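# Seat the hose connector fully on the tap

## Task

Slide the hose connector onto the tap until it is fully seated, and make sure the pipe frame is still upright afterwards.

## Robot and tools

Robot: two arms, left_arm and right_arm, each ending in a sixteen-motor four-digit hand (index, middle, ring, thumb). right_arm has a right hand and left_arm a left hand, its mirror image. Each arm's base is close to the table origin, offset sideways: left_arm at (+0.007, +0.289, 0) m, right_arm at (+0.002, -0.295, 0) m, both turned only slightly about z. A camera stand sits behind the arms. Objects can occasionally be nudged by an outside push.

Frames. Scene frame: origin at table-top height, halfway between the arms' nominal bases; +z up, +x out over the table, +y toward left_arm (image left and right do not follow these names). Arm poses, velocities, Hand targets and wrist-camera poses are reported in that arm's own base frame. Fixed cameras and the table use the scene frame. Hand point axes (right hand): +z runs along straight fingers toward the tips, +y points out of the palm face, +x runs across the palm away from the thumb. On the left hand +x points toward the thumb. The palm face is at y = -0.062 m; straight fingertips reach about 0.12 m past the hand point along +z. A rigid mast behind the wrist on the palm side can strike objects.

execute_actions(actions, cameras). actions is a list of actions; each action is a table of 1 to 15 rows, each row one 1/30 s control step, so one action lasts 0.5 s and a short table repeats its final row until 15 steps are done. Every row is a single flat list of 48 numbers, each in [-1, 1], always covering both arms: numbers 1-6 are left_arm dx, dy, dz, rx, ry, rz; 7-22 are the left hand's sixteen motor goals; 23 left current_limit; 24 left speed; 25-30 right_arm dx, dy, dz, rx, ry, rz; 31-46 the right hand's motor goals; 47 right current_limit; 48 right speed.

Arm numbers are offsets, not poses: they give a target displaced from the Hand target the arm had when the action began, measured along that arm's base axes. Every row in an action is relative to that same starting target, not to the row before. The next action starts from the new Hand target, so sending the same offset again moves further. Scale: 1.0 = 0.6 m for dx, dy, dz and 180 degrees for rotation; rx, ry, rz form one rotation vector applied about the Hand target's position. A translation longer than 1.0 gets shortened along its direction. All zeros means hold the current target.

Hand motor order, per arm: index_mcp, index_abd, index_pip, index_dip, middle_mcp, middle_abd, middle_pip, middle_dip, ring_mcp, ring_abd, ring_pip, ring_dip, thumb_cmc, thumb_axl, thumb_mcp, thumb_ipl. These are absolute goal angles scaled linearly between each hinge's stops, not offsets; 0 is a real goal. Moving toward -1 curls the digit. Straight values: _mcp +0.75, _abd 0.00, _pip +0.58, _dip +0.70, thumb_cmc +0.71, thumb_axl +0.68, thumb_mcp +0.23, thumb_ipl +0.17. To keep a hand unchanged, resend its reported hand_goal, hand_current_limit and hand_speed. current_limit maps -1..+1 to 0..550 mA (never under 11 mA) for all motors of that hand; speed sets goal travel rate to (speed+1)/2 of 8.5 rad/s. Initial values: current_limit +0.4, speed -0.6; the last values sent persist. A finger only presses while its goal lies past the object's surface.

cameras: list of names among cam_head_left, cam_head_right, cam_high, cam_low, cam_left_wrist, cam_right_wrist, or ["all"], or [] for none. If omitted, images come only with an empty actions list. A wrong name invalidates the call.

Results per arm: end_effector_position (m) and end_effector_quat_wxyz in the arm's base frame; Hand target (the commanded pose after clipping, which the next offsets start from); joint positions, velocities (may read "within noise" or be omitted), torques; hand_goal, hand_measured, hand_current_ma, hand_state (moving, goal, blocked, overload), hand_current_limit, hand_speed; motor temperatures; positions at some intermediate steps. The hand often stops a few cm short of the target or sags below it, especially when holding something; that alone does not mean contact. A following action, even all zeros, requests the target again; if still short, send the gap as a further offset. Orientation is clipped to at most 40 degrees from the measured one per step, so big turns need several actions.

zoom_image(camera, region): region is [x0, y0, x1, y1] in pixels of that camera's latest image (896x504, origin top-left), at most 504 by 504; only cameras in the newest images can be zoomed. read_manual(section) returns licence texts only. finished_scene(scene=1) ends the scene for good; the connector must stay seated without the robot holding it.

Avoid: dropping things or letting go while they move, anything leaving the table, slamming or shoving hard into the tap, frame or table, knocking the pipe frame over, and any contact or squeeze between the two hands or arms. A motor held at 495 mA or more for 5 s shuts off for 10 s; a motor reading overload from the start stays dead. Stretched or straining arms heat up: MOTOR HOT at 85 °C, and at 100 °C the arm drops for 30-60 s. To stop pressing, command the target back behind the hand's actual position. Thinking time also passes in the scene while the last command is held.

Each tool is called after "Emit:" as name([rows], argument=value, ...), one row to a line, values as JSON.

## Session

Emit:
execute_actions(actions=[])

Scene clock: 0.00 s.
left_arm: end_effector_position=(+0.2864, +0.4175, +0.1311) hand_goal=(+0.754, +0.000, +0.576, +0.696, +0.754, +0.000, +0.576, +0.696, +0.754, +0.000, +0.576, +0.696, +0.714, +0.678, +0.226, +0.168) hand_measured=(+0.754, +0.000, +0.576, +0.696, +0.754, +0.000, +0.576, +0.696, +0.754, +0.000, +0.576, +0.696, +0.714, +0.678, +0.226, +0.168) hand_current_ma=(+0, +0, +0, +0, +0, +0, +0, +0, +0, +0, +0, +0, +0, +0, +0, +0) hand_state=(goal, goal, goal, goal, goal, goal, goal, goal, goal, goal, goal, goal, goal, goal, goal, goal) hand_current_limit=0.40 hand_speed=-0.60 end_effector_quat_wxyz=(-0.096, +0.197, +0.974, -0.066) | right_arm: end_effector_position=(+0.4726, -0.1556, +0.4099) hand_goal=(+0.754, +0.000, +0.576, +0.696, +0.754, +0.000, +0.576, +0.696, +0.754, +0.000, +0.576, +0.696, +0.714, +0.678, +0.226, +0.168) hand_measured=(+0.754, +0.000, +0.576, +0.696, +0.754, +0.000, +0.576, +0.696, +0.754, +0.000, +0.576, +0.696, +0.714, +0.678, +0.226, +0.168) hand_current_ma=(+0, +0, +0, +0, +0, +0, +0, +0, +0, +0, +0, +0, +0, +0, +0, +0) hand_state=(goal, goal, goal, goal, goal, goal, goal, goal, goal, goal, goal, goal, goal, goal, goal, goal) hand_current_limit=0.40 hand_speed=-0.60 end_effector_quat_wxyz=(+0.398, +0.610, +0.197, +0.657)
Joint positions: left_arm=[0.838 1.65 1.33 -1.463 -0.098 -0.345] | right_arm=[-0.141 1.15 0.639 0.692 0.09 0.698]
Joint velocities: within noise
Joint torques (N m): no reading
Motor temperatures (°C): left_arm=[28 34 31 29 28 33] | right_arm=[28 31 31 31 28 30]
Heat: left arm: hottest shoulder 34 °C; right arm: hottest shoulder 31 °C.
Hand target: left_arm +0.2930, +0.4249, +0.1456; -0.087, +0.196, +0.975, -0.051 | right_arm +0.4743, -0.1559, +0.4274; +0.403, +0.597, +0.192, +0.667

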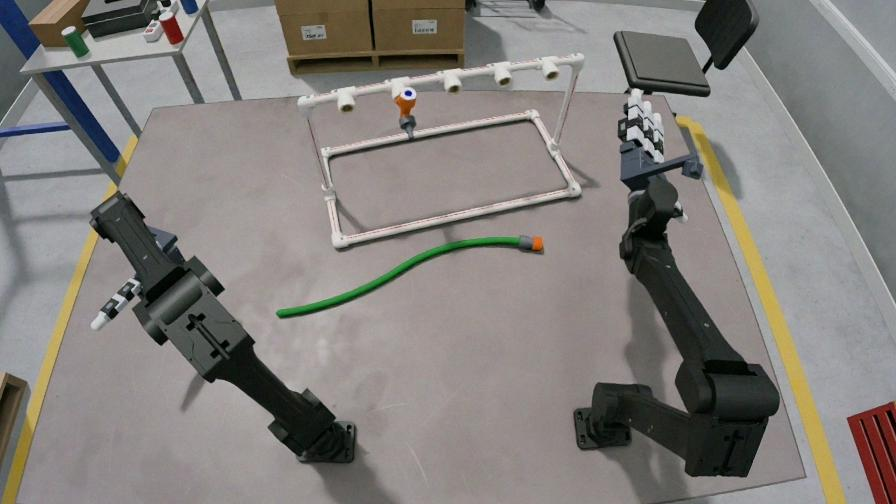

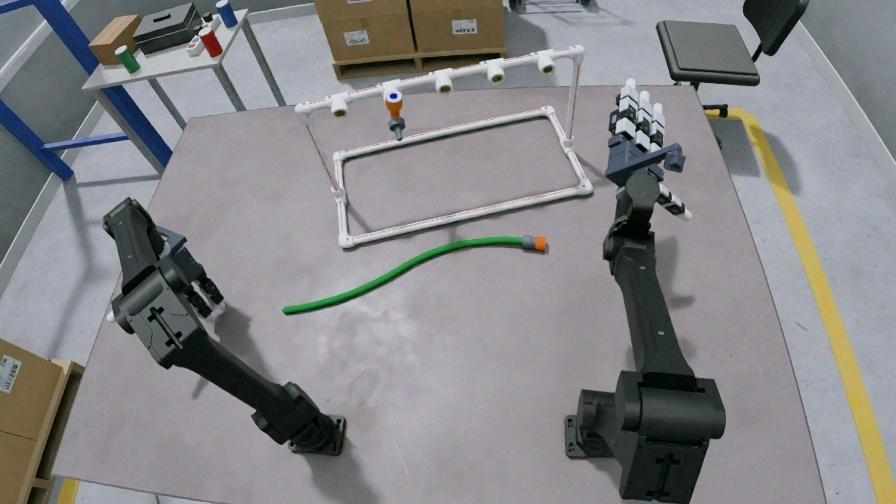

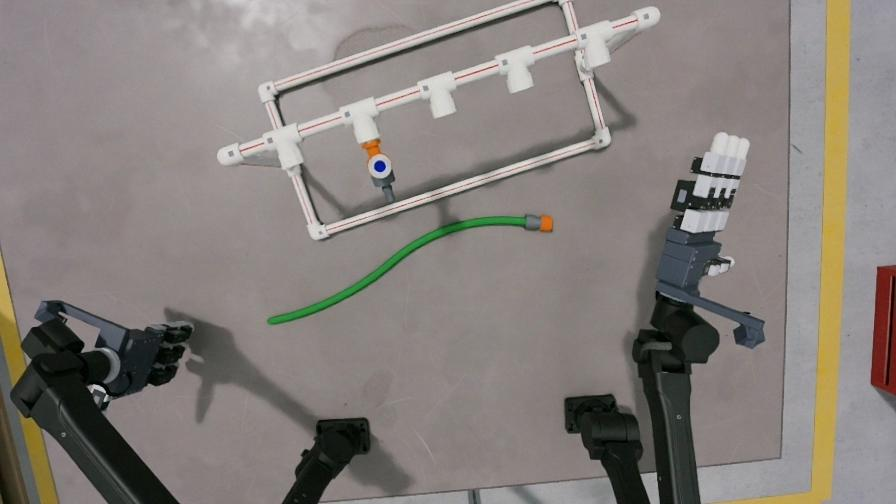

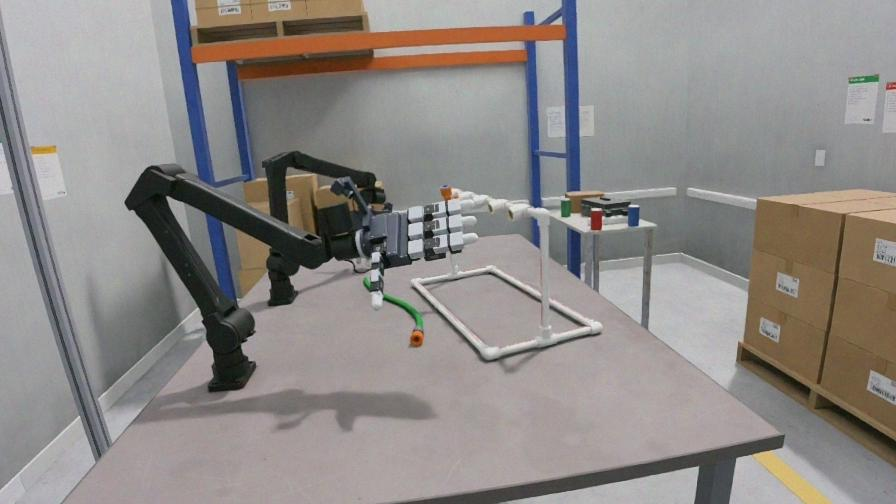

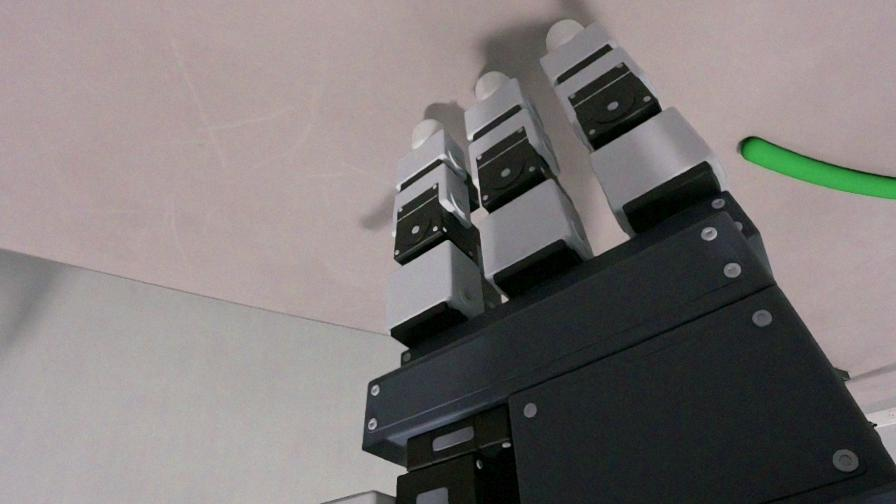

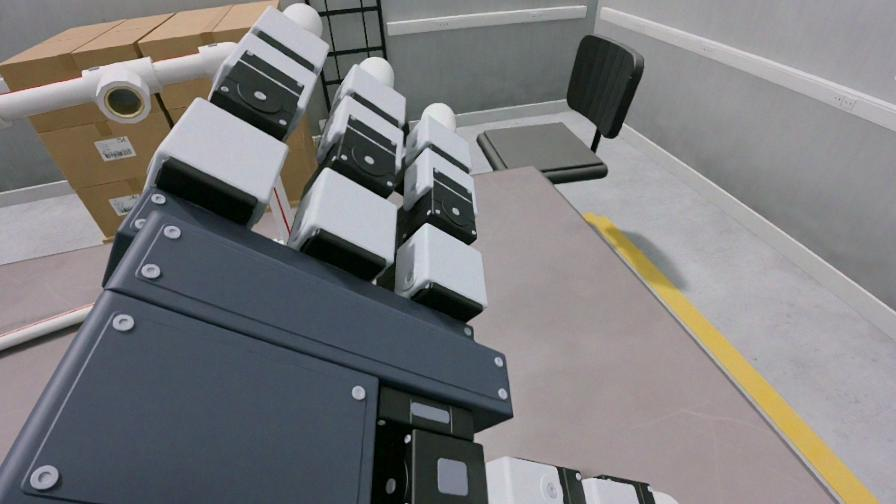

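Emit:
zoom_image(camera="cam_high", region=[300, 80, 600, 250])

Emit:
zoom_image(camera="cam_head_left", region=[290, 40, 600, 260])

Emit:
zoom_image(camera="cam_low", region=[340, 160, 620, 370])

Emit:
zoom_image(camera="cam_head_right", region=[290, 40, 600, 260])

Scaled by 1.680.

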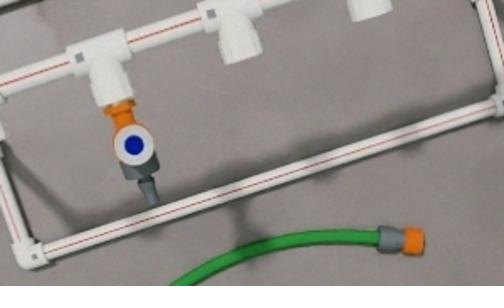

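Scaled by 1.626.

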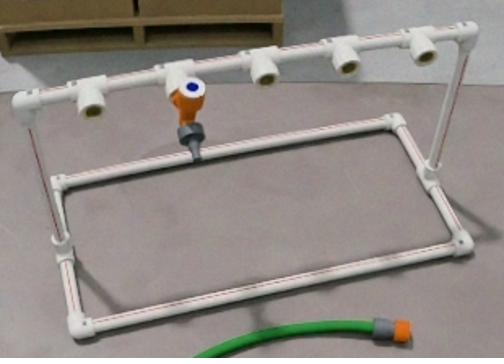

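Scaled by 1.800.

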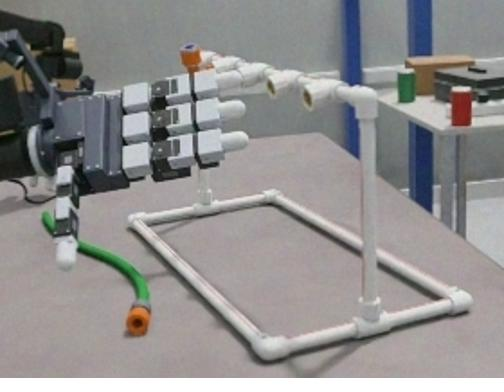

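Scaled by 1.626.

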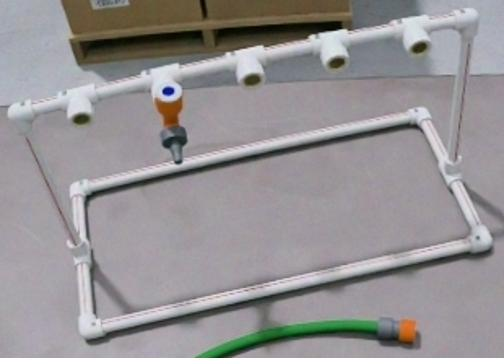

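Emit:
zoom_image(camera="cam_high", region=[340, 90, 430, 215])

Emit:
zoom_image(camera="cam_high", region=[480, 190, 570, 250])

Emit:
zoom_image(camera="cam_head_left", region=[370, 60, 450, 150])

Emit:
zoom_image(camera="cam_head_right", region=[360, 60, 440, 150])

Emit:
zoom_image(camera="cam_low", region=[420, 160, 500, 240])

Emit:
zoom_image(camera="cam_low", region=[370, 290, 450, 360])

Emit:
zoom_image(camera="cam_head_right", region=[500, 215, 570, 265])

Scaled by 4.032.

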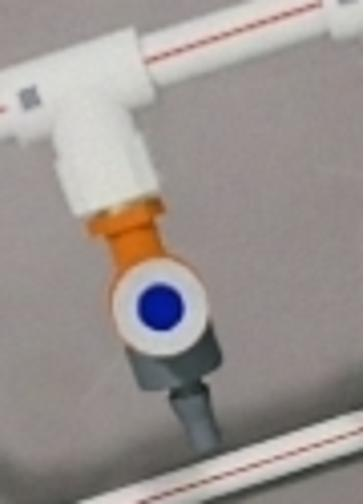

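Scaled by 5.600.

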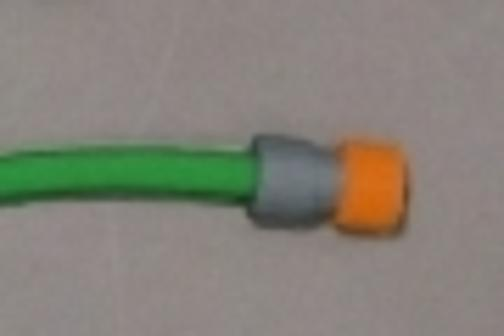

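Scaled by 5.600.

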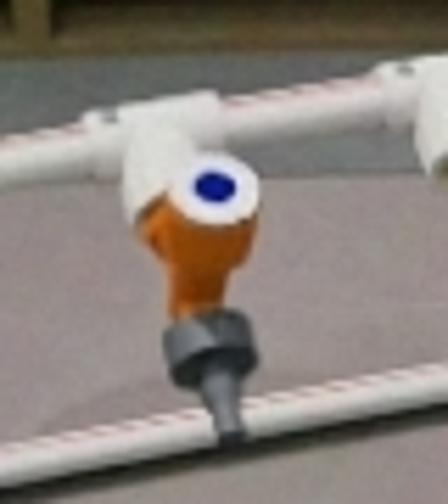

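Scaled by 5.600.

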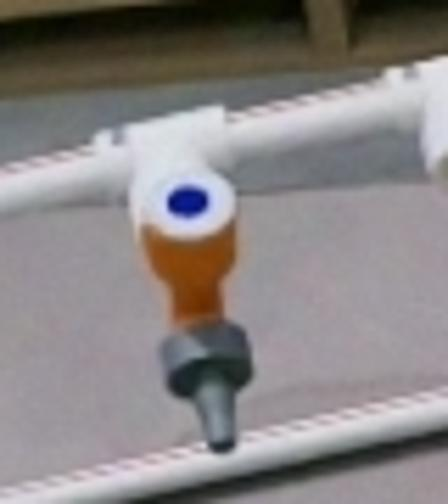

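Scaled by 6.300.

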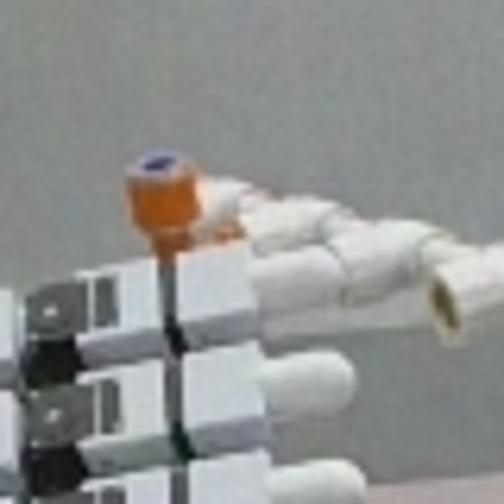

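Scaled by 6.300.

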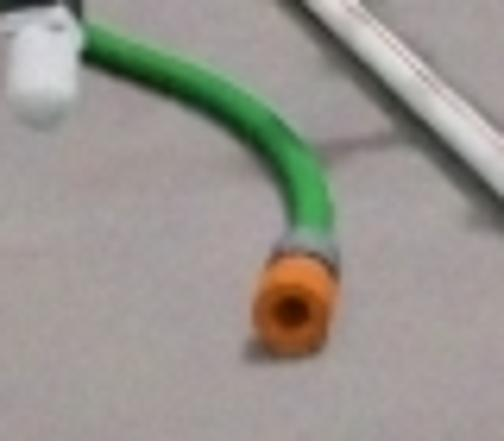

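Scaled by 7.200.

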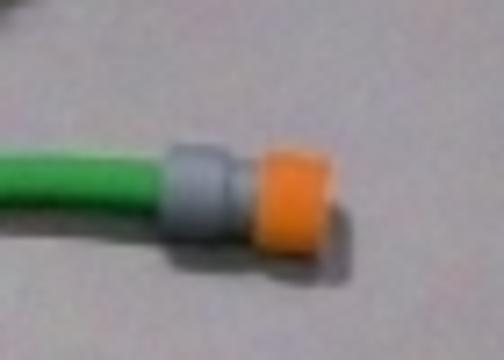

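Emit:
execute_actions([
  [[0,0,0,0,0,0,0.754,0,0.576,0.696,0.754,0,0.576,0.696,0.754,0,0.576,0.696,0.714,0.678,0.226,0.168,0.4,-0.6,-0.001,0.065,-0.02,0.048,0.0815,-0.0225,0.754,0.12,0.576,0.696,0.754,-0.12,0.576,0.696,0.754,-0.25,0.576,0.696,0.714,0.678,0.226,0.168,0.4,-0.6]],
  [[0,0,0,0,0,0,0.754,0,0.576,0.696,0.754,0,0.576,0.696,0.754,0,0.576,0.696,0.714,0.678,0.226,0.168,0.4,-0.6,-0.001,0.065,-0.035,0.048,0.0815,-0.0225,0.754,0.12,0.576,0.696,0.754,-0.12,0.576,0.696,0.754,-0.25,0.576,0.696,0.714,0.678,0.226,0.168,0.4,-0.6]],
], cameras=[])

Scene clock: 820.13 s.
left_arm: end_effector_position=(+0.2864, +0.4175, +0.1311) hand_goal=(+0.754, +0.000, +0.576, +0.696, +0.754, +0.000, +0.576, +0.696, +0.754, +0.000, +0.576, +0.696, +0.714, +0.678, +0.226, +0.168) hand_measured=(+0.754, +0.000, +0.576, +0.696, +0.754, +0.000, +0.576, +0.696, +0.754, +0.000, +0.576, +0.696, +0.714, +0.678, +0.224, +0.168) hand_current_ma=(+0, +0, +0, +0, +0, +0, +0, +0, +0, +0, +0, +0, +0, +0, -1, +0) hand_state=(goal, goal, goal, goal, goal, goal, goal, goal, goal, goal, goal, goal, goal, goal, goal, goal) hand_current_limit=0.40 hand_speed=-0.60 end_effector_quat_wxyz=(-0.096, +0.197, +0.974, -0.066) | right_arm: end_effector_position=(+0.4612, -0.0784, +0.3669) hand_goal=(+0.754, +0.120, +0.576, +0.696, +0.754, -0.120, +0.576, +0.696, +0.754, -0.250, +0.576, +0.696, +0.714, +0.678, +0.226, +0.168) hand_measured=(+0.760, +0.122, +0.576, +0.696, +0.762, -0.114, +0.576, +0.696, +0.760, -0.242, +0.576, +0.696, +0.720, +0.678, +0.226, +0.168) hand_current_ma=(+36, +5, +4, +0, +38, +26, +4, +0, +30, +31, +4, +0, +25, -4, -3, -2) hand_state=(goal, goal, goal, goal, goal, goal, goal, goal, goal, goal, goal, goal, goal, goal, goal, goal) hand_current_limit=0.40 hand_speed=-0.60 end_effector_quat_wxyz=(+0.296, +0.816, +0.157, +0.471)
Joint positions: left_arm=[0.838 1.65 1.33 -1.463 -0.098 -0.345] | right_arm=[0.177 1.034 0.867 -0.284 0.502 1.048]
Joint torques (N m): left_arm=[0.67 -13.39 10.54 -0.1 -0.25 -0.06] | right_arm=[-0.79 -4.84 14.32 1.33 0.37 0.02]
Motor temperatures (°C): left_arm=[27 38 44 27 28 27] | right_arm=[27 30 49 28 24 25]
Heat: left arm: hottest elbow 44 °C; right arm: hottest elbow 49 °C.
Hand target: left_arm +0.2930, +0.4249, +0.1456; -0.087, +0.196, +0.975, -0.051 | right_arm +0.4731, -0.0780, +0.3944; +0.293, +0.811, +0.144, +0.486
Off the commanded pose: left_arm 0.018 m, 2 deg | right_arm 0.030 m, 2 deg.
Step readings (end_effector_position of left_arm | right_arm):
0: (+0.2864, +0.4175, +0.1311) | (+0.4726, -0.1556, +0.4099)
1: (+0.2864, +0.4175, +0.1311) | (+0.4721, -0.1564, +0.4097)
2: (+0.2864, +0.4175, +0.1311) | (+0.4709, -0.1579, +0.4060)
4: (+0.2864, +0.4175, +0.1311) | (+0.4668, -0.1558, +0.3938)
8: (+0.2864, +0.4175, +0.1311) | (+0.4635, -0.1294, +0.3783)
15: (+0.2864, +0.4175, +0.1311) | (+0.4666, -0.1162, +0.3777)
16: (+0.2864, +0.4175, +0.1311) | (+0.4666, -0.1172, +0.3781)
17: (+0.2864, +0.4175, +0.1311) | (+0.4650, -0.1179, +0.3765)
19: (+0.2864, +0.4175, +0.1311) | (+0.4609, -0.1150, +0.3707)
23: (+0.2864, +0.4175, +0.1311) | (+0.4624, -0.0884, +0.3619)
30: (+0.2864, +0.4175, +0.1311) | (+0.4628, -0.0770, +0.3689)
No camera images: "cameras" was empty.

Emit:
execute_actions([
  [[0,0,0,0,0,0,0.754,0,0.576,0.696,0.754,0,0.576,0.696,0.754,0,0.576,0.696,0.714,0.678,0.226,0.168,0.4,-0.6,0,0.133,-0.05,0.0975,0.1663,-0.0455,0.754,0.12,0.576,0.696,0.754,-0.12,0.576,0.696,0.754,-0.25,0.576,0.696,0.714,0.678,0.226,0.168,0.4,-0.6]],
  [[0,0,0,0,0,0,0.754,0,0.576,0.696,0.754,0,0.576,0.696,0.754,0,0.576,0.696,0.714,0.678,0.226,0.168,0.4,-0.6,0,0.133,-0.05,0.0975,0.1663,-0.0455,0.754,0.12,0.576,0.696,0.754,-0.12,0.576,0.696,0.754,-0.25,0.576,0.696,0.714,0.678,0.226,0.168,0.4,-0.6]],
  [[0,0,0,0,0,0,0.754,0,0.576,0.696,0.754,0,0.576,0.696,0.754,0,0.576,0.696,0.714,0.678,0.226,0.168,0.4,-0.6,0,0,0,0,0,0,0.754,0.12,0.576,0.696,0.754,-0.12,0.576,0.696,0.754,-0.25,0.576,0.696,0.714,0.678,0.226,0.168,0.4,-0.6]],
], cameras=["cam_head_right", "cam_high", "cam_low", "cam_right_wrist"])

Scene clock: 838.83 s.
left_arm: end_effector_position=(+0.2864, +0.4175, +0.1311) hand_goal=(+0.754, +0.000, +0.576, +0.696, +0.754, +0.000, +0.576, +0.696, +0.754, +0.000, +0.576, +0.696, +0.714, +0.678, +0.226, +0.168) hand_measured=(+0.754, +0.000, +0.576, +0.696, +0.754, +0.000, +0.576, +0.696, +0.754, +0.000, +0.576, +0.696, +0.714, +0.678, +0.224, +0.168) hand_current_ma=(+0, +0, +0, +0, +0, +0, +0, +0, +0, +0, +0, +0, +0, +0, -1, +0) hand_state=(goal, goal, goal, goal, goal, goal, goal, goal, goal, goal, goal, goal, goal, goal, goal, goal) hand_current_limit=0.40 hand_speed=-0.60 end_effector_quat_wxyz=(-0.096, +0.197, +0.974, -0.066) | right_arm: end_effector_position=(+0.4645, +0.0804, +0.3165) hand_goal=(+0.754, +0.120, +0.576, +0.696, +0.754, -0.120, +0.576, +0.696, +0.754, -0.250, +0.576, +0.696, +0.714, +0.678, +0.226, +0.168) hand_measured=(+0.756, +0.122, +0.576, +0.696, +0.756, -0.116, +0.576, +0.696, +0.754, -0.244, +0.576, +0.696, +0.716, +0.678, +0.224, +0.168) hand_current_ma=(+6, +5, +4, +0, +6, +16, +4, +0, +4, +26, +4, +0, +13, -4, -14, -2) hand_state=(goal, goal, goal, goal, goal, goal, goal, goal, goal, goal, goal, goal, goal, goal, goal, goal) hand_current_limit=0.40 hand_speed=-0.60 end_effector_quat_wxyz=(+0.002, +0.999, +0.024, +0.028)
Joint positions: left_arm=[0.838 1.65 1.33 -1.463 -0.098 -0.345] | right_arm=[0.34 1.655 1.818 -1.683 0.022 1.863]
Joint torques (N m): left_arm=[0.79 -13.1 10.48 -0.12 -0.23 -0.06] | right_arm=[-1.08 -12.75 12.23 -0.43 -0.01 0.08]
Heat: left arm: hottest elbow 44 °C; right arm: hottest elbow 49 °C.
Hand target: left_arm +0.2930, +0.4249, +0.1456; -0.087, +0.196, +0.975, -0.051 | right_arm +0.4730, +0.0816, +0.3344; +0.001, +1.000, +0.012, +0.000
Off the commanded pose: left_arm 0.018 m, 2 deg | right_arm 0.020 m, 3 deg.
joint sent to its limit (right arm) — joint 4 (wrist pitch), lower limit. The joint targets are off in orientation, not in position.
Step readings (end_effector_position of left_arm | right_arm):
0: (+0.2864, +0.4175, +0.1311) | (+0.4611, -0.0784, +0.3669)
1: (+0.2864, +0.4175, +0.1311) | (+0.4607, -0.0785, +0.3667)
2: (+0.2864, +0.4175, +0.1311) | (+0.4581, -0.0776, +0.3651)
4: (+0.2864, +0.4175, +0.1311) | (+0.4530, -0.0665, +0.3606)
8: (+0.2864, +0.4175, +0.1311) | (+0.4576, -0.0167, +0.3542)
15: (+0.2864, +0.4175, +0.1311) | (+0.4663, +0.0085, +0.3470)
16: (+0.2864, +0.4175, +0.1311) | (+0.4662, +0.0085, +0.3457)
17: (+0.2864, +0.4175, +0.1311) | (+0.4643, +0.0125, +0.3422)
19: (+0.2864, +0.4175, +0.1311) | (+0.4594, +0.0264, +0.3362)
23: (+0.2864, +0.4175, +0.1311) | (+0.4617, +0.0659, +0.3322)
30: (+0.2864, +0.4175, +0.1311) | (+0.4665, +0.0873, +0.3136)
31: (+0.2864, +0.4175, +0.1311) | (+0.4657, +0.0859, +0.3113)
32: (+0.2864, +0.4175, +0.1311) | (+0.4650, +0.0844, +0.3102)
34: (+0.2864, +0.4175, +0.1311) | (+0.4635, +0.0821, +0.3101)
38: (+0.2864, +0.4175, +0.1311) | (+0.4644, +0.0797, +0.3147)
45: (+0.2864, +0.4175, +0.1311) | (+0.4647, +0.0803, +0.3165)
camera_calibration:
cam_right_wrist: T_world_to_cam=[[-0.739024, -0.673679, 0.00043735, 0.424628], [-0.470191, 0.516263, 0.715816, -0.0970941], [-0.482456, 0.528799, -0.698289, 0.531078], [0, 0, 0, 1]] pos_world=[0.524379, 0.0553553, 0.440162]
Images, in order (width x height): cam_head_right 896x504, cam_high 896x504, cam_low 896x504, cam_right_wrist 896x504.

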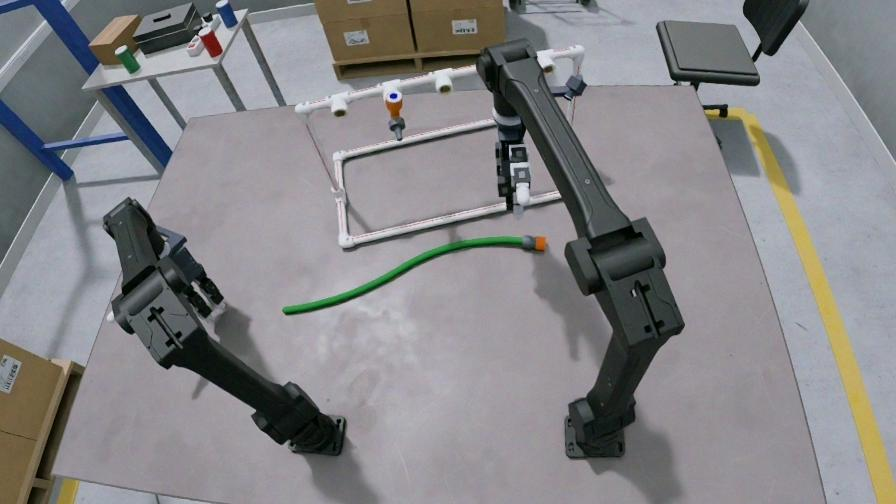

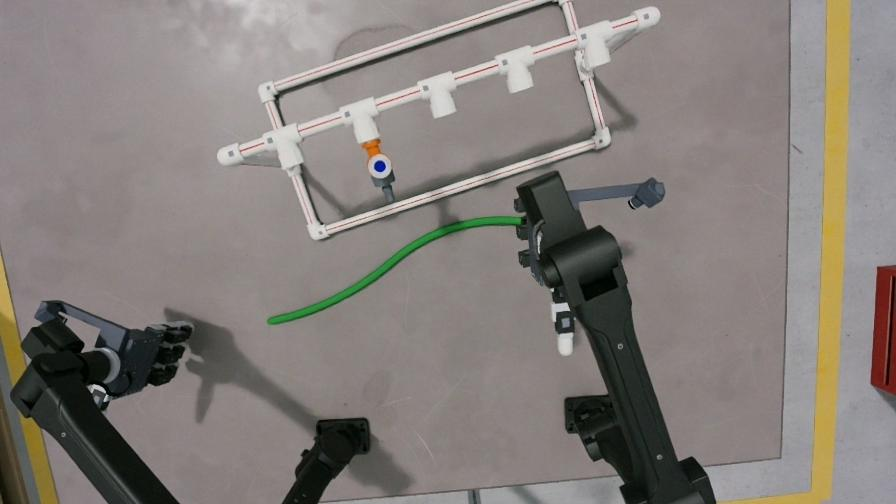

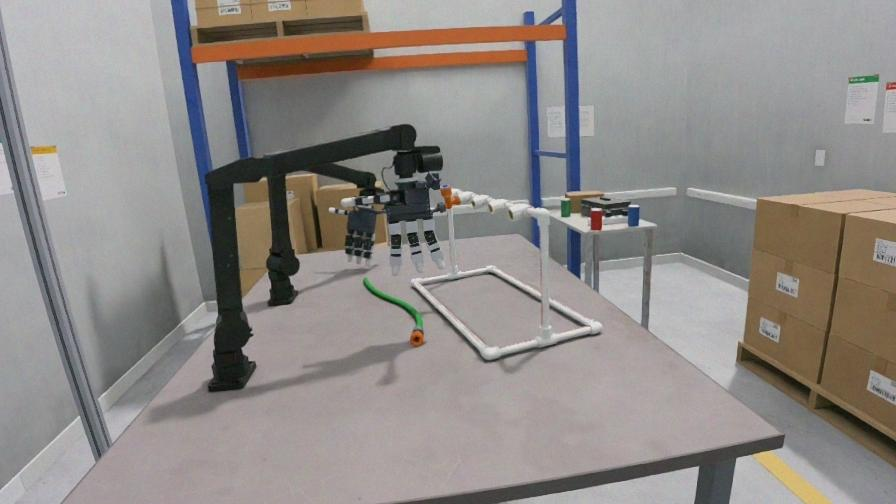

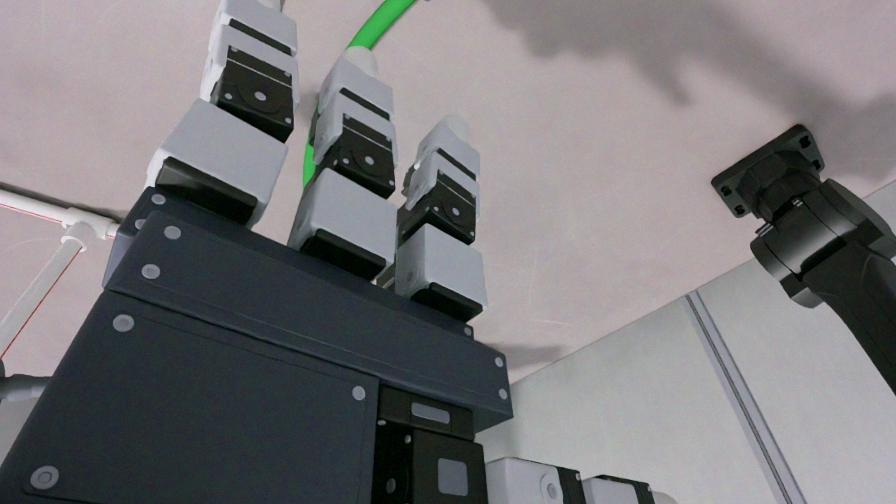

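Emit:
zoom_image(camera="cam_low", region=[370, 220, 470, 350])

Emit:
zoom_image(camera="cam_head_right", region=[470, 130, 590, 270])

Scaled by 3.877.

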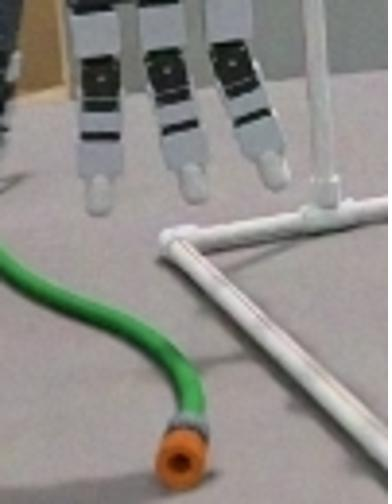

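Scaled by 3.600.

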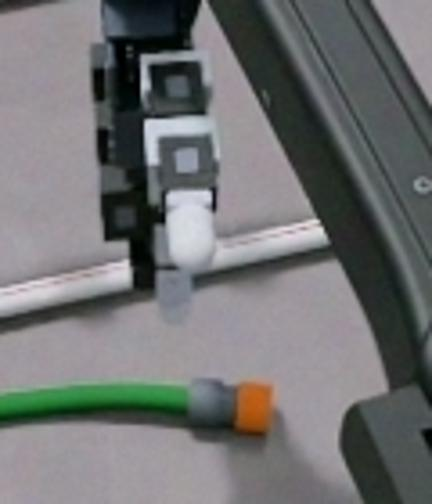

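Emit:
execute_actions([
  [[0,0,0,0,0,0,0.754,0,0.576,0.696,0.754,0,0.576,0.696,0.754,0,0.576,0.696,0.714,0.678,0.226,0.168,0.4,-0.6,0.005,0,-0.11,0,0,0,0.754,0.12,0.576,0.696,0.754,-0.12,0.576,0.696,0.754,-0.25,0.576,0.696,0.714,0.678,0.226,0.168,0.4,-0.6]],
  [[0,0,0,0,0,0,0.754,0,0.576,0.696,0.754,0,0.576,0.696,0.754,0,0.576,0.696,0.714,0.678,0.226,0.168,0.4,-0.6,0.005,0,-0.11,0,0,0,0.754,0.12,0.576,0.696,0.754,-0.12,0.576,0.696,0.754,-0.25,0.576,0.696,0.714,0.678,0.226,0.168,0.4,-0.6]],
], cameras=["cam_head_right", "cam_low", "cam_right_wrist"])

Emit:
zoom_image(camera="cam_low", region=[370, 260, 470, 360])

Emit:
zoom_image(camera="cam_head_right", region=[470, 160, 590, 270])

Scene clock: 928.93 s.
left_arm: end_effector_position=(+0.2864, +0.4175, +0.1311) hand_goal=(+0.754, +0.000, +0.576, +0.696, +0.754, +0.000, +0.576, +0.696, +0.754, +0.000, +0.576, +0.696, +0.714, +0.678, +0.226, +0.168) hand_measured=(+0.754, +0.000, +0.576, +0.696, +0.754, +0.000, +0.576, +0.696, +0.754, +0.000, +0.576, +0.696, +0.714, +0.678, +0.224, +0.168) hand_current_ma=(+0, +0, +0, +0, +0, +0, +0, +0, +0, +0, +0, +0, +0, +0, -1, +0) hand_state=(goal, goal, goal, goal, goal, goal, goal, goal, goal, goal, goal, goal, goal, goal, goal, goal) hand_current_limit=0.40 hand_speed=-0.60 end_effector_quat_wxyz=(-0.096, +0.197, +0.974, -0.066) | right_arm: end_effector_position=(+0.4752, +0.0854, +0.2054) hand_goal=(+0.754, +0.120, +0.576, +0.696, +0.754, -0.120, +0.576, +0.696, +0.754, -0.250, +0.576, +0.696, +0.714, +0.678, +0.226, +0.168) hand_measured=(+0.754, +0.122, +0.576, +0.696, +0.754, -0.118, +0.576, +0.696, +0.754, -0.246, +0.576, +0.696, +0.716, +0.678, +0.224, +0.168) hand_current_ma=(+5, +4, +4, +0, +5, +12, +4, +0, +4, +19, +4, +0, +13, -4, -16, -2) hand_state=(goal, goal, goal, goal, goal, goal, goal, goal, goal, goal, goal, goal, goal, goal, goal, goal) hand_current_limit=0.40 hand_speed=-0.60 end_effector_quat_wxyz=(+0.002, +1.000, +0.021, -0.003)
Joint positions: left_arm=[0.838 1.65 1.33 -1.463 -0.098 -0.345] | right_arm=[0.335 1.72 1.608 -1.466 0.001 1.863]
Joint torques (N m): left_arm=[0.44 -13.45 10.55 -0.08 -0.23 -0.06] | right_arm=[-1.44 -13.33 8.17 0.21 0.05 0.08]
Motor temperatures (°C): left_arm=[26 38 45 27 28 27] | right_arm=[27 33 55 28 24 25]
Heat: left arm: hottest elbow 45 °C; right arm: hottest elbow 55 °C.
Hand target: left_arm +0.2930, +0.4249, +0.1456; -0.087, +0.196, +0.975, -0.051 | right_arm +0.4791, +0.0817, +0.2025; +0.001, +1.000, +0.012, +0.000
Off the commanded pose: left_arm 0.018 m, 2 deg | right_arm 0.006 m, 1 deg.
Step readings (end_effector_position of left_arm | right_arm):
0: (+0.2864, +0.4175, +0.1311) | (+0.4645, +0.0804, +0.3165)
1: (+0.2864, +0.4175, +0.1311) | (+0.4645, +0.0804, +0.3164)
2: (+0.2864, +0.4175, +0.1311) | (+0.4644, +0.0810, +0.3162)
4: (+0.2864, +0.4175, +0.1311) | (+0.4660, +0.0829, +0.3137)
8: (+0.2864, +0.4175, +0.1311) | (+0.4676, +0.0833, +0.2995)
15: (+0.2864, +0.4175, +0.1311) | (+0.4714, +0.0845, +0.2757)
16: (+0.2864, +0.4175, +0.1311) | (+0.4719, +0.0845, +0.2739)
17: (+0.2864, +0.4175, +0.1311) | (+0.4731, +0.0850, +0.2699)
19: (+0.2864, +0.4175, +0.1311) | (+0.4754, +0.0856, +0.2558)
23: (+0.2864, +0.4175, +0.1311) | (+0.4716, +0.0841, +0.2215)
30: (+0.2864, +0.4175, +0.1311) | (+0.4744, +0.0851, +0.2055)
camera_calibration:
cam_right_wrist: T_world_to_cam=[[-0.741083, -0.669816, 0.0462877, 0.427165], [-0.422441, 0.51875, 0.743264, -0.0436359], [-0.521862, 0.531266, -0.667395, 0.468128], [0, 0, 0, 1]] pos_world=[0.542429, 0.0600575, 0.325087]
Images, in order (width x height): cam_head_right 896x504, cam_low 896x504, cam_right_wrist 896x504.

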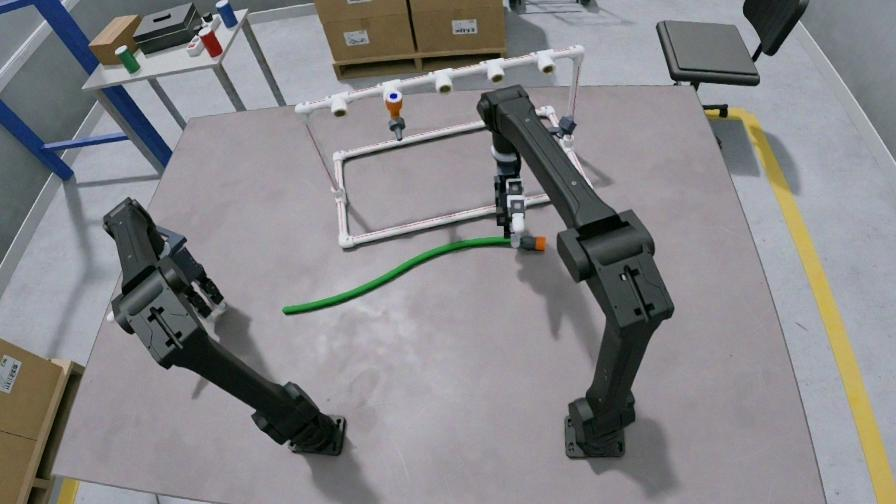

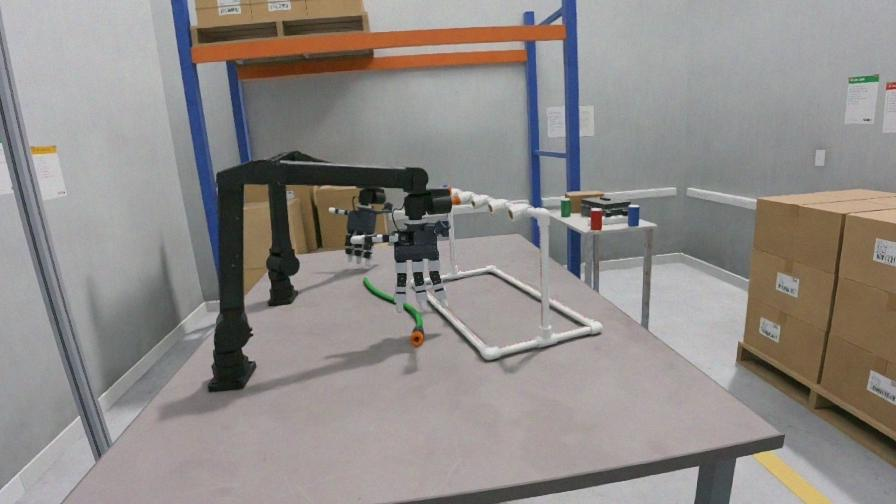

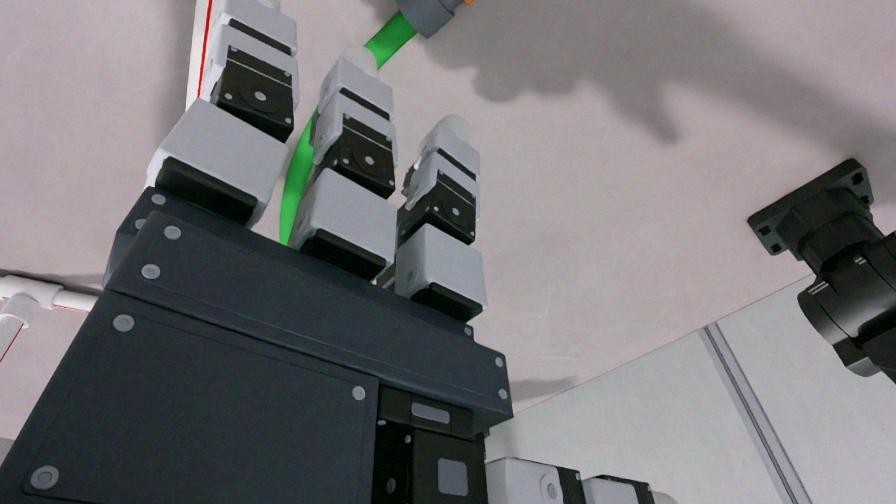

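Scaled by 5.040.

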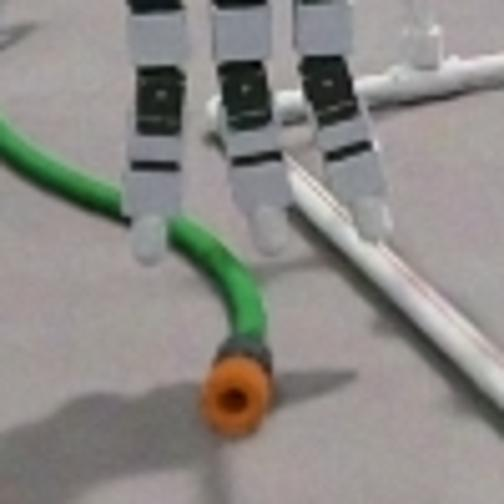

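Scaled by 4.200.

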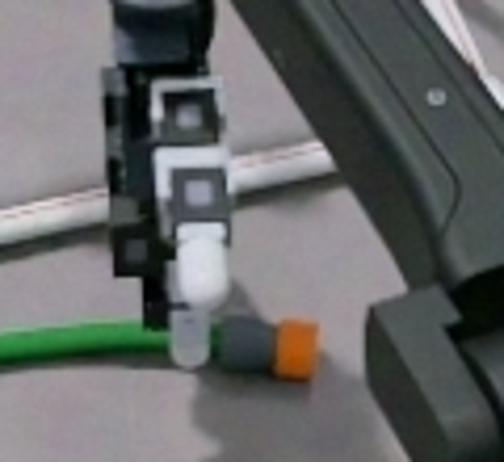

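Emit:
execute_actions([
  [[0,0,0,0,0,0,0.754,0,0.576,0.696,0.754,0,0.576,0.696,0.754,0,0.576,0.696,0.714,0.678,0.226,0.168,0.4,-0.6,0.0167,-0.008,-0.0667,0,0,0,0.754,0.12,0.576,0.696,0.754,-0.12,0.576,0.696,0.754,-0.25,0.576,0.696,0.714,0.678,0.226,0.168,0.4,-0.6]],
], cameras=["cam_head_right", "cam_low", "cam_right_wrist"])

Emit:
zoom_image(camera="cam_low", region=[370, 270, 470, 370])

Emit:
zoom_image(camera="cam_right_wrist", region=[250, 0, 550, 200])

Emit:
zoom_image(camera="cam_head_right", region=[480, 190, 580, 270])

Scene clock: 967.07 s.
left_arm: end_effector_position=(+0.2864, +0.4175, +0.1311) hand_goal=(+0.754, +0.000, +0.576, +0.696, +0.754, +0.000, +0.576, +0.696, +0.754, +0.000, +0.576, +0.696, +0.714, +0.678, +0.226, +0.168) hand_measured=(+0.754, +0.000, +0.576, +0.696, +0.754, +0.000, +0.576, +0.696, +0.754, +0.000, +0.576, +0.696, +0.714, +0.678, +0.224, +0.168) hand_current_ma=(+0, +0, +0, +0, +0, +0, +0, +0, +0, +0, +0, +0, +0, +0, -1, +0) hand_state=(goal, goal, goal, goal, goal, goal, goal, goal, goal, goal, goal, goal, goal, goal, goal, goal) hand_current_limit=0.40 hand_speed=-0.60 end_effector_quat_wxyz=(-0.096, +0.197, +0.974, -0.066) | right_arm: end_effector_position=(+0.4852, +0.0798, +0.1718) hand_goal=(+0.754, +0.120, +0.576, +0.696, +0.754, -0.120, +0.576, +0.696, +0.754, -0.250, +0.576, +0.696, +0.714, +0.678, +0.226, +0.168) hand_measured=(+0.754, +0.122, +0.576, +0.696, +0.754, -0.118, +0.576, +0.696, +0.754, -0.246, +0.576, +0.696, +0.716, +0.678, +0.224, +0.168) hand_current_ma=(+5, +4, +4, +0, +5, +12, +4, +0, +4, +19, +4, +0, +12, -4, -16, -2) hand_state=(goal, goal, goal, goal, goal, goal, goal, goal, goal, goal, goal, goal, goal, goal, goal, goal) hand_current_limit=0.40 hand_speed=-0.60 end_effector_quat_wxyz=(-0.001, +1.000, +0.012, +0.004)
Joint positions: left_arm=[0.838 1.65 1.33 -1.463 -0.098 -0.345] | right_arm=[0.317 1.746 1.557 -1.373 0.001 1.863]
Joint torques (N m): left_arm=[0.79 -13.04 10.58 -0.01 -0.24 -0.03] | right_arm=[-1.26 -12.69 7.79 0.21 0.05 -0.07]
Motor temperatures (°C): left_arm=[26 38 45 27 28 26] | right_arm=[27 34 47 28 24 25]
Heat: left arm: hottest elbow 45 °C; right arm: hottest elbow 47 °C.
Hand target: left_arm +0.2930, +0.4249, +0.1456; -0.087, +0.196, +0.975, -0.051 | right_arm +0.4891, +0.0769, +0.1625; +0.001, +1.000, +0.012, +0.000
Off the commanded pose: left_arm 0.018 m, 2 deg | right_arm 0.011 m, 1 deg.
Step readings (end_effector_position of left_arm | right_arm):
0: (+0.2864, +0.4175, +0.1311) | (+0.4752, +0.0854, +0.2054)
1: (+0.2864, +0.4175, +0.1311) | (+0.4754, +0.0855, +0.2053)
2: (+0.2864, +0.4175, +0.1311) | (+0.4764, +0.0856, +0.2042)
4: (+0.2864, +0.4175, +0.1311) | (+0.4803, +0.0858, +0.1990)
8: (+0.2864, +0.4175, +0.1311) | (+0.4825, +0.0825, +0.1845)
15: (+0.2864, +0.4175, +0.1311) | (+0.4848, +0.0797, +0.1719)
camera_calibration:
cam_right_wrist: T_world_to_cam=[[-0.753247, -0.656947, 0.0322503, 0.439725], [-0.424036, 0.522508, 0.739715, -0.0105737], [-0.502805, 0.543513, -0.672147, 0.444592], [0, 0, 0, 1]] pos_world=[0.550281, 0.0527596, 0.292471]
Images, in order (width x height): cam_head_right 896x504, cam_low 896x504, cam_right_wrist 896x504.

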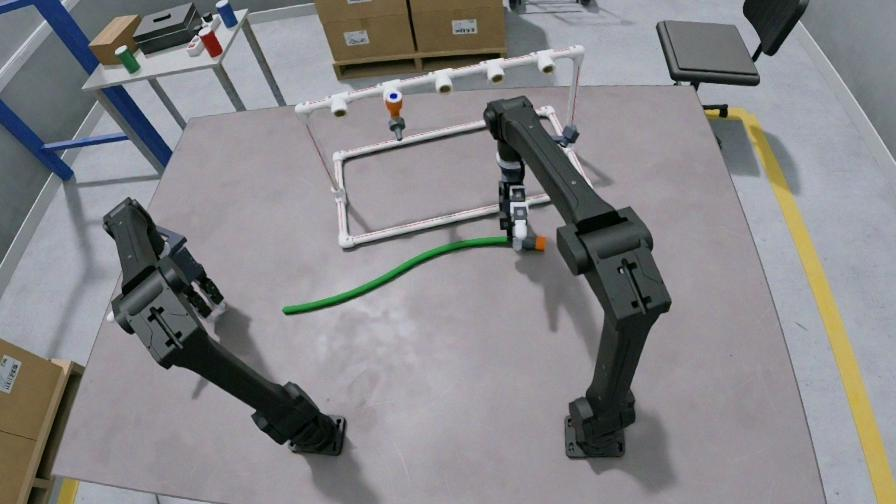

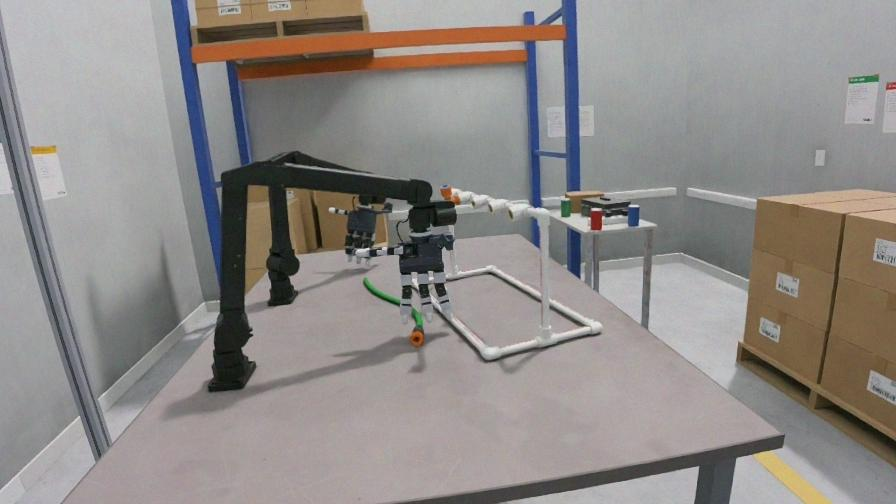

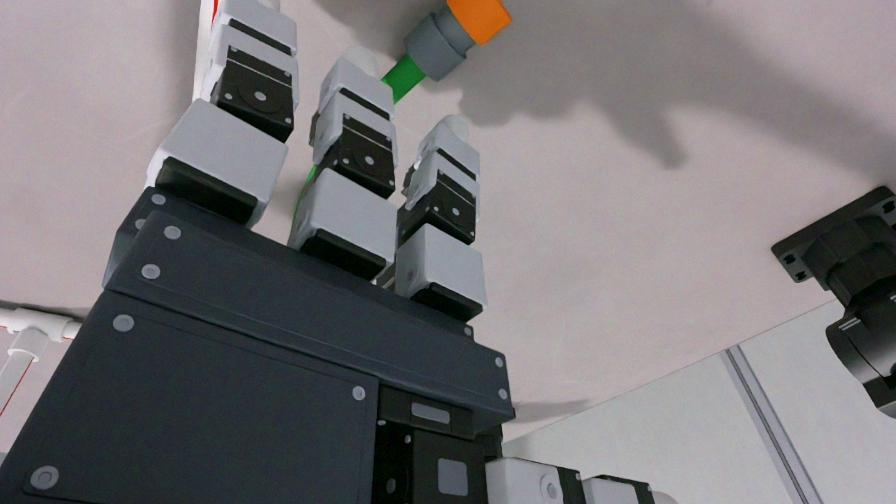

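Scaled by 5.040.

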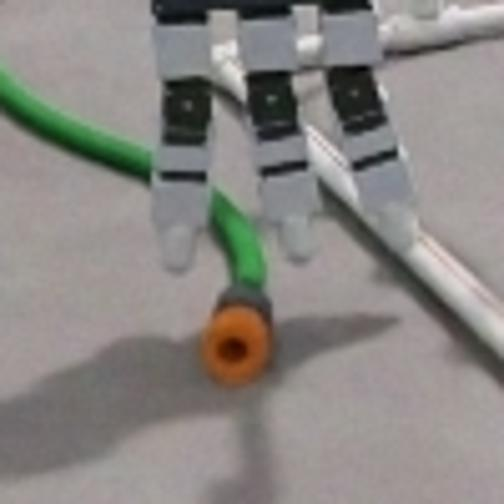

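Scaled by 1.680.

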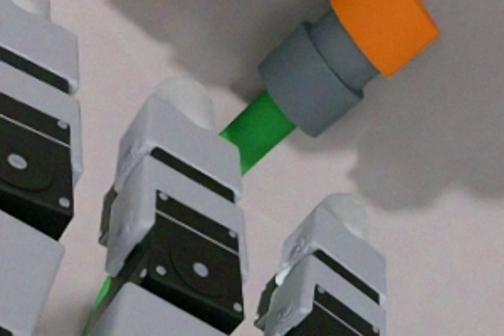

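Scaled by 5.040.

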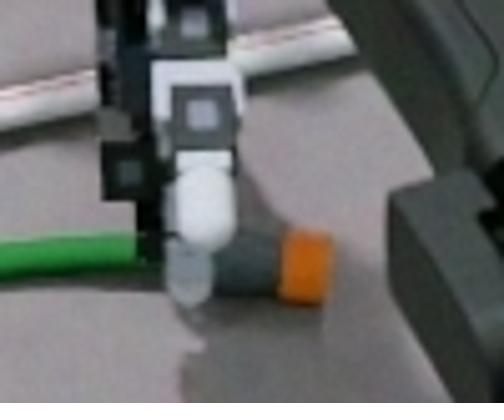

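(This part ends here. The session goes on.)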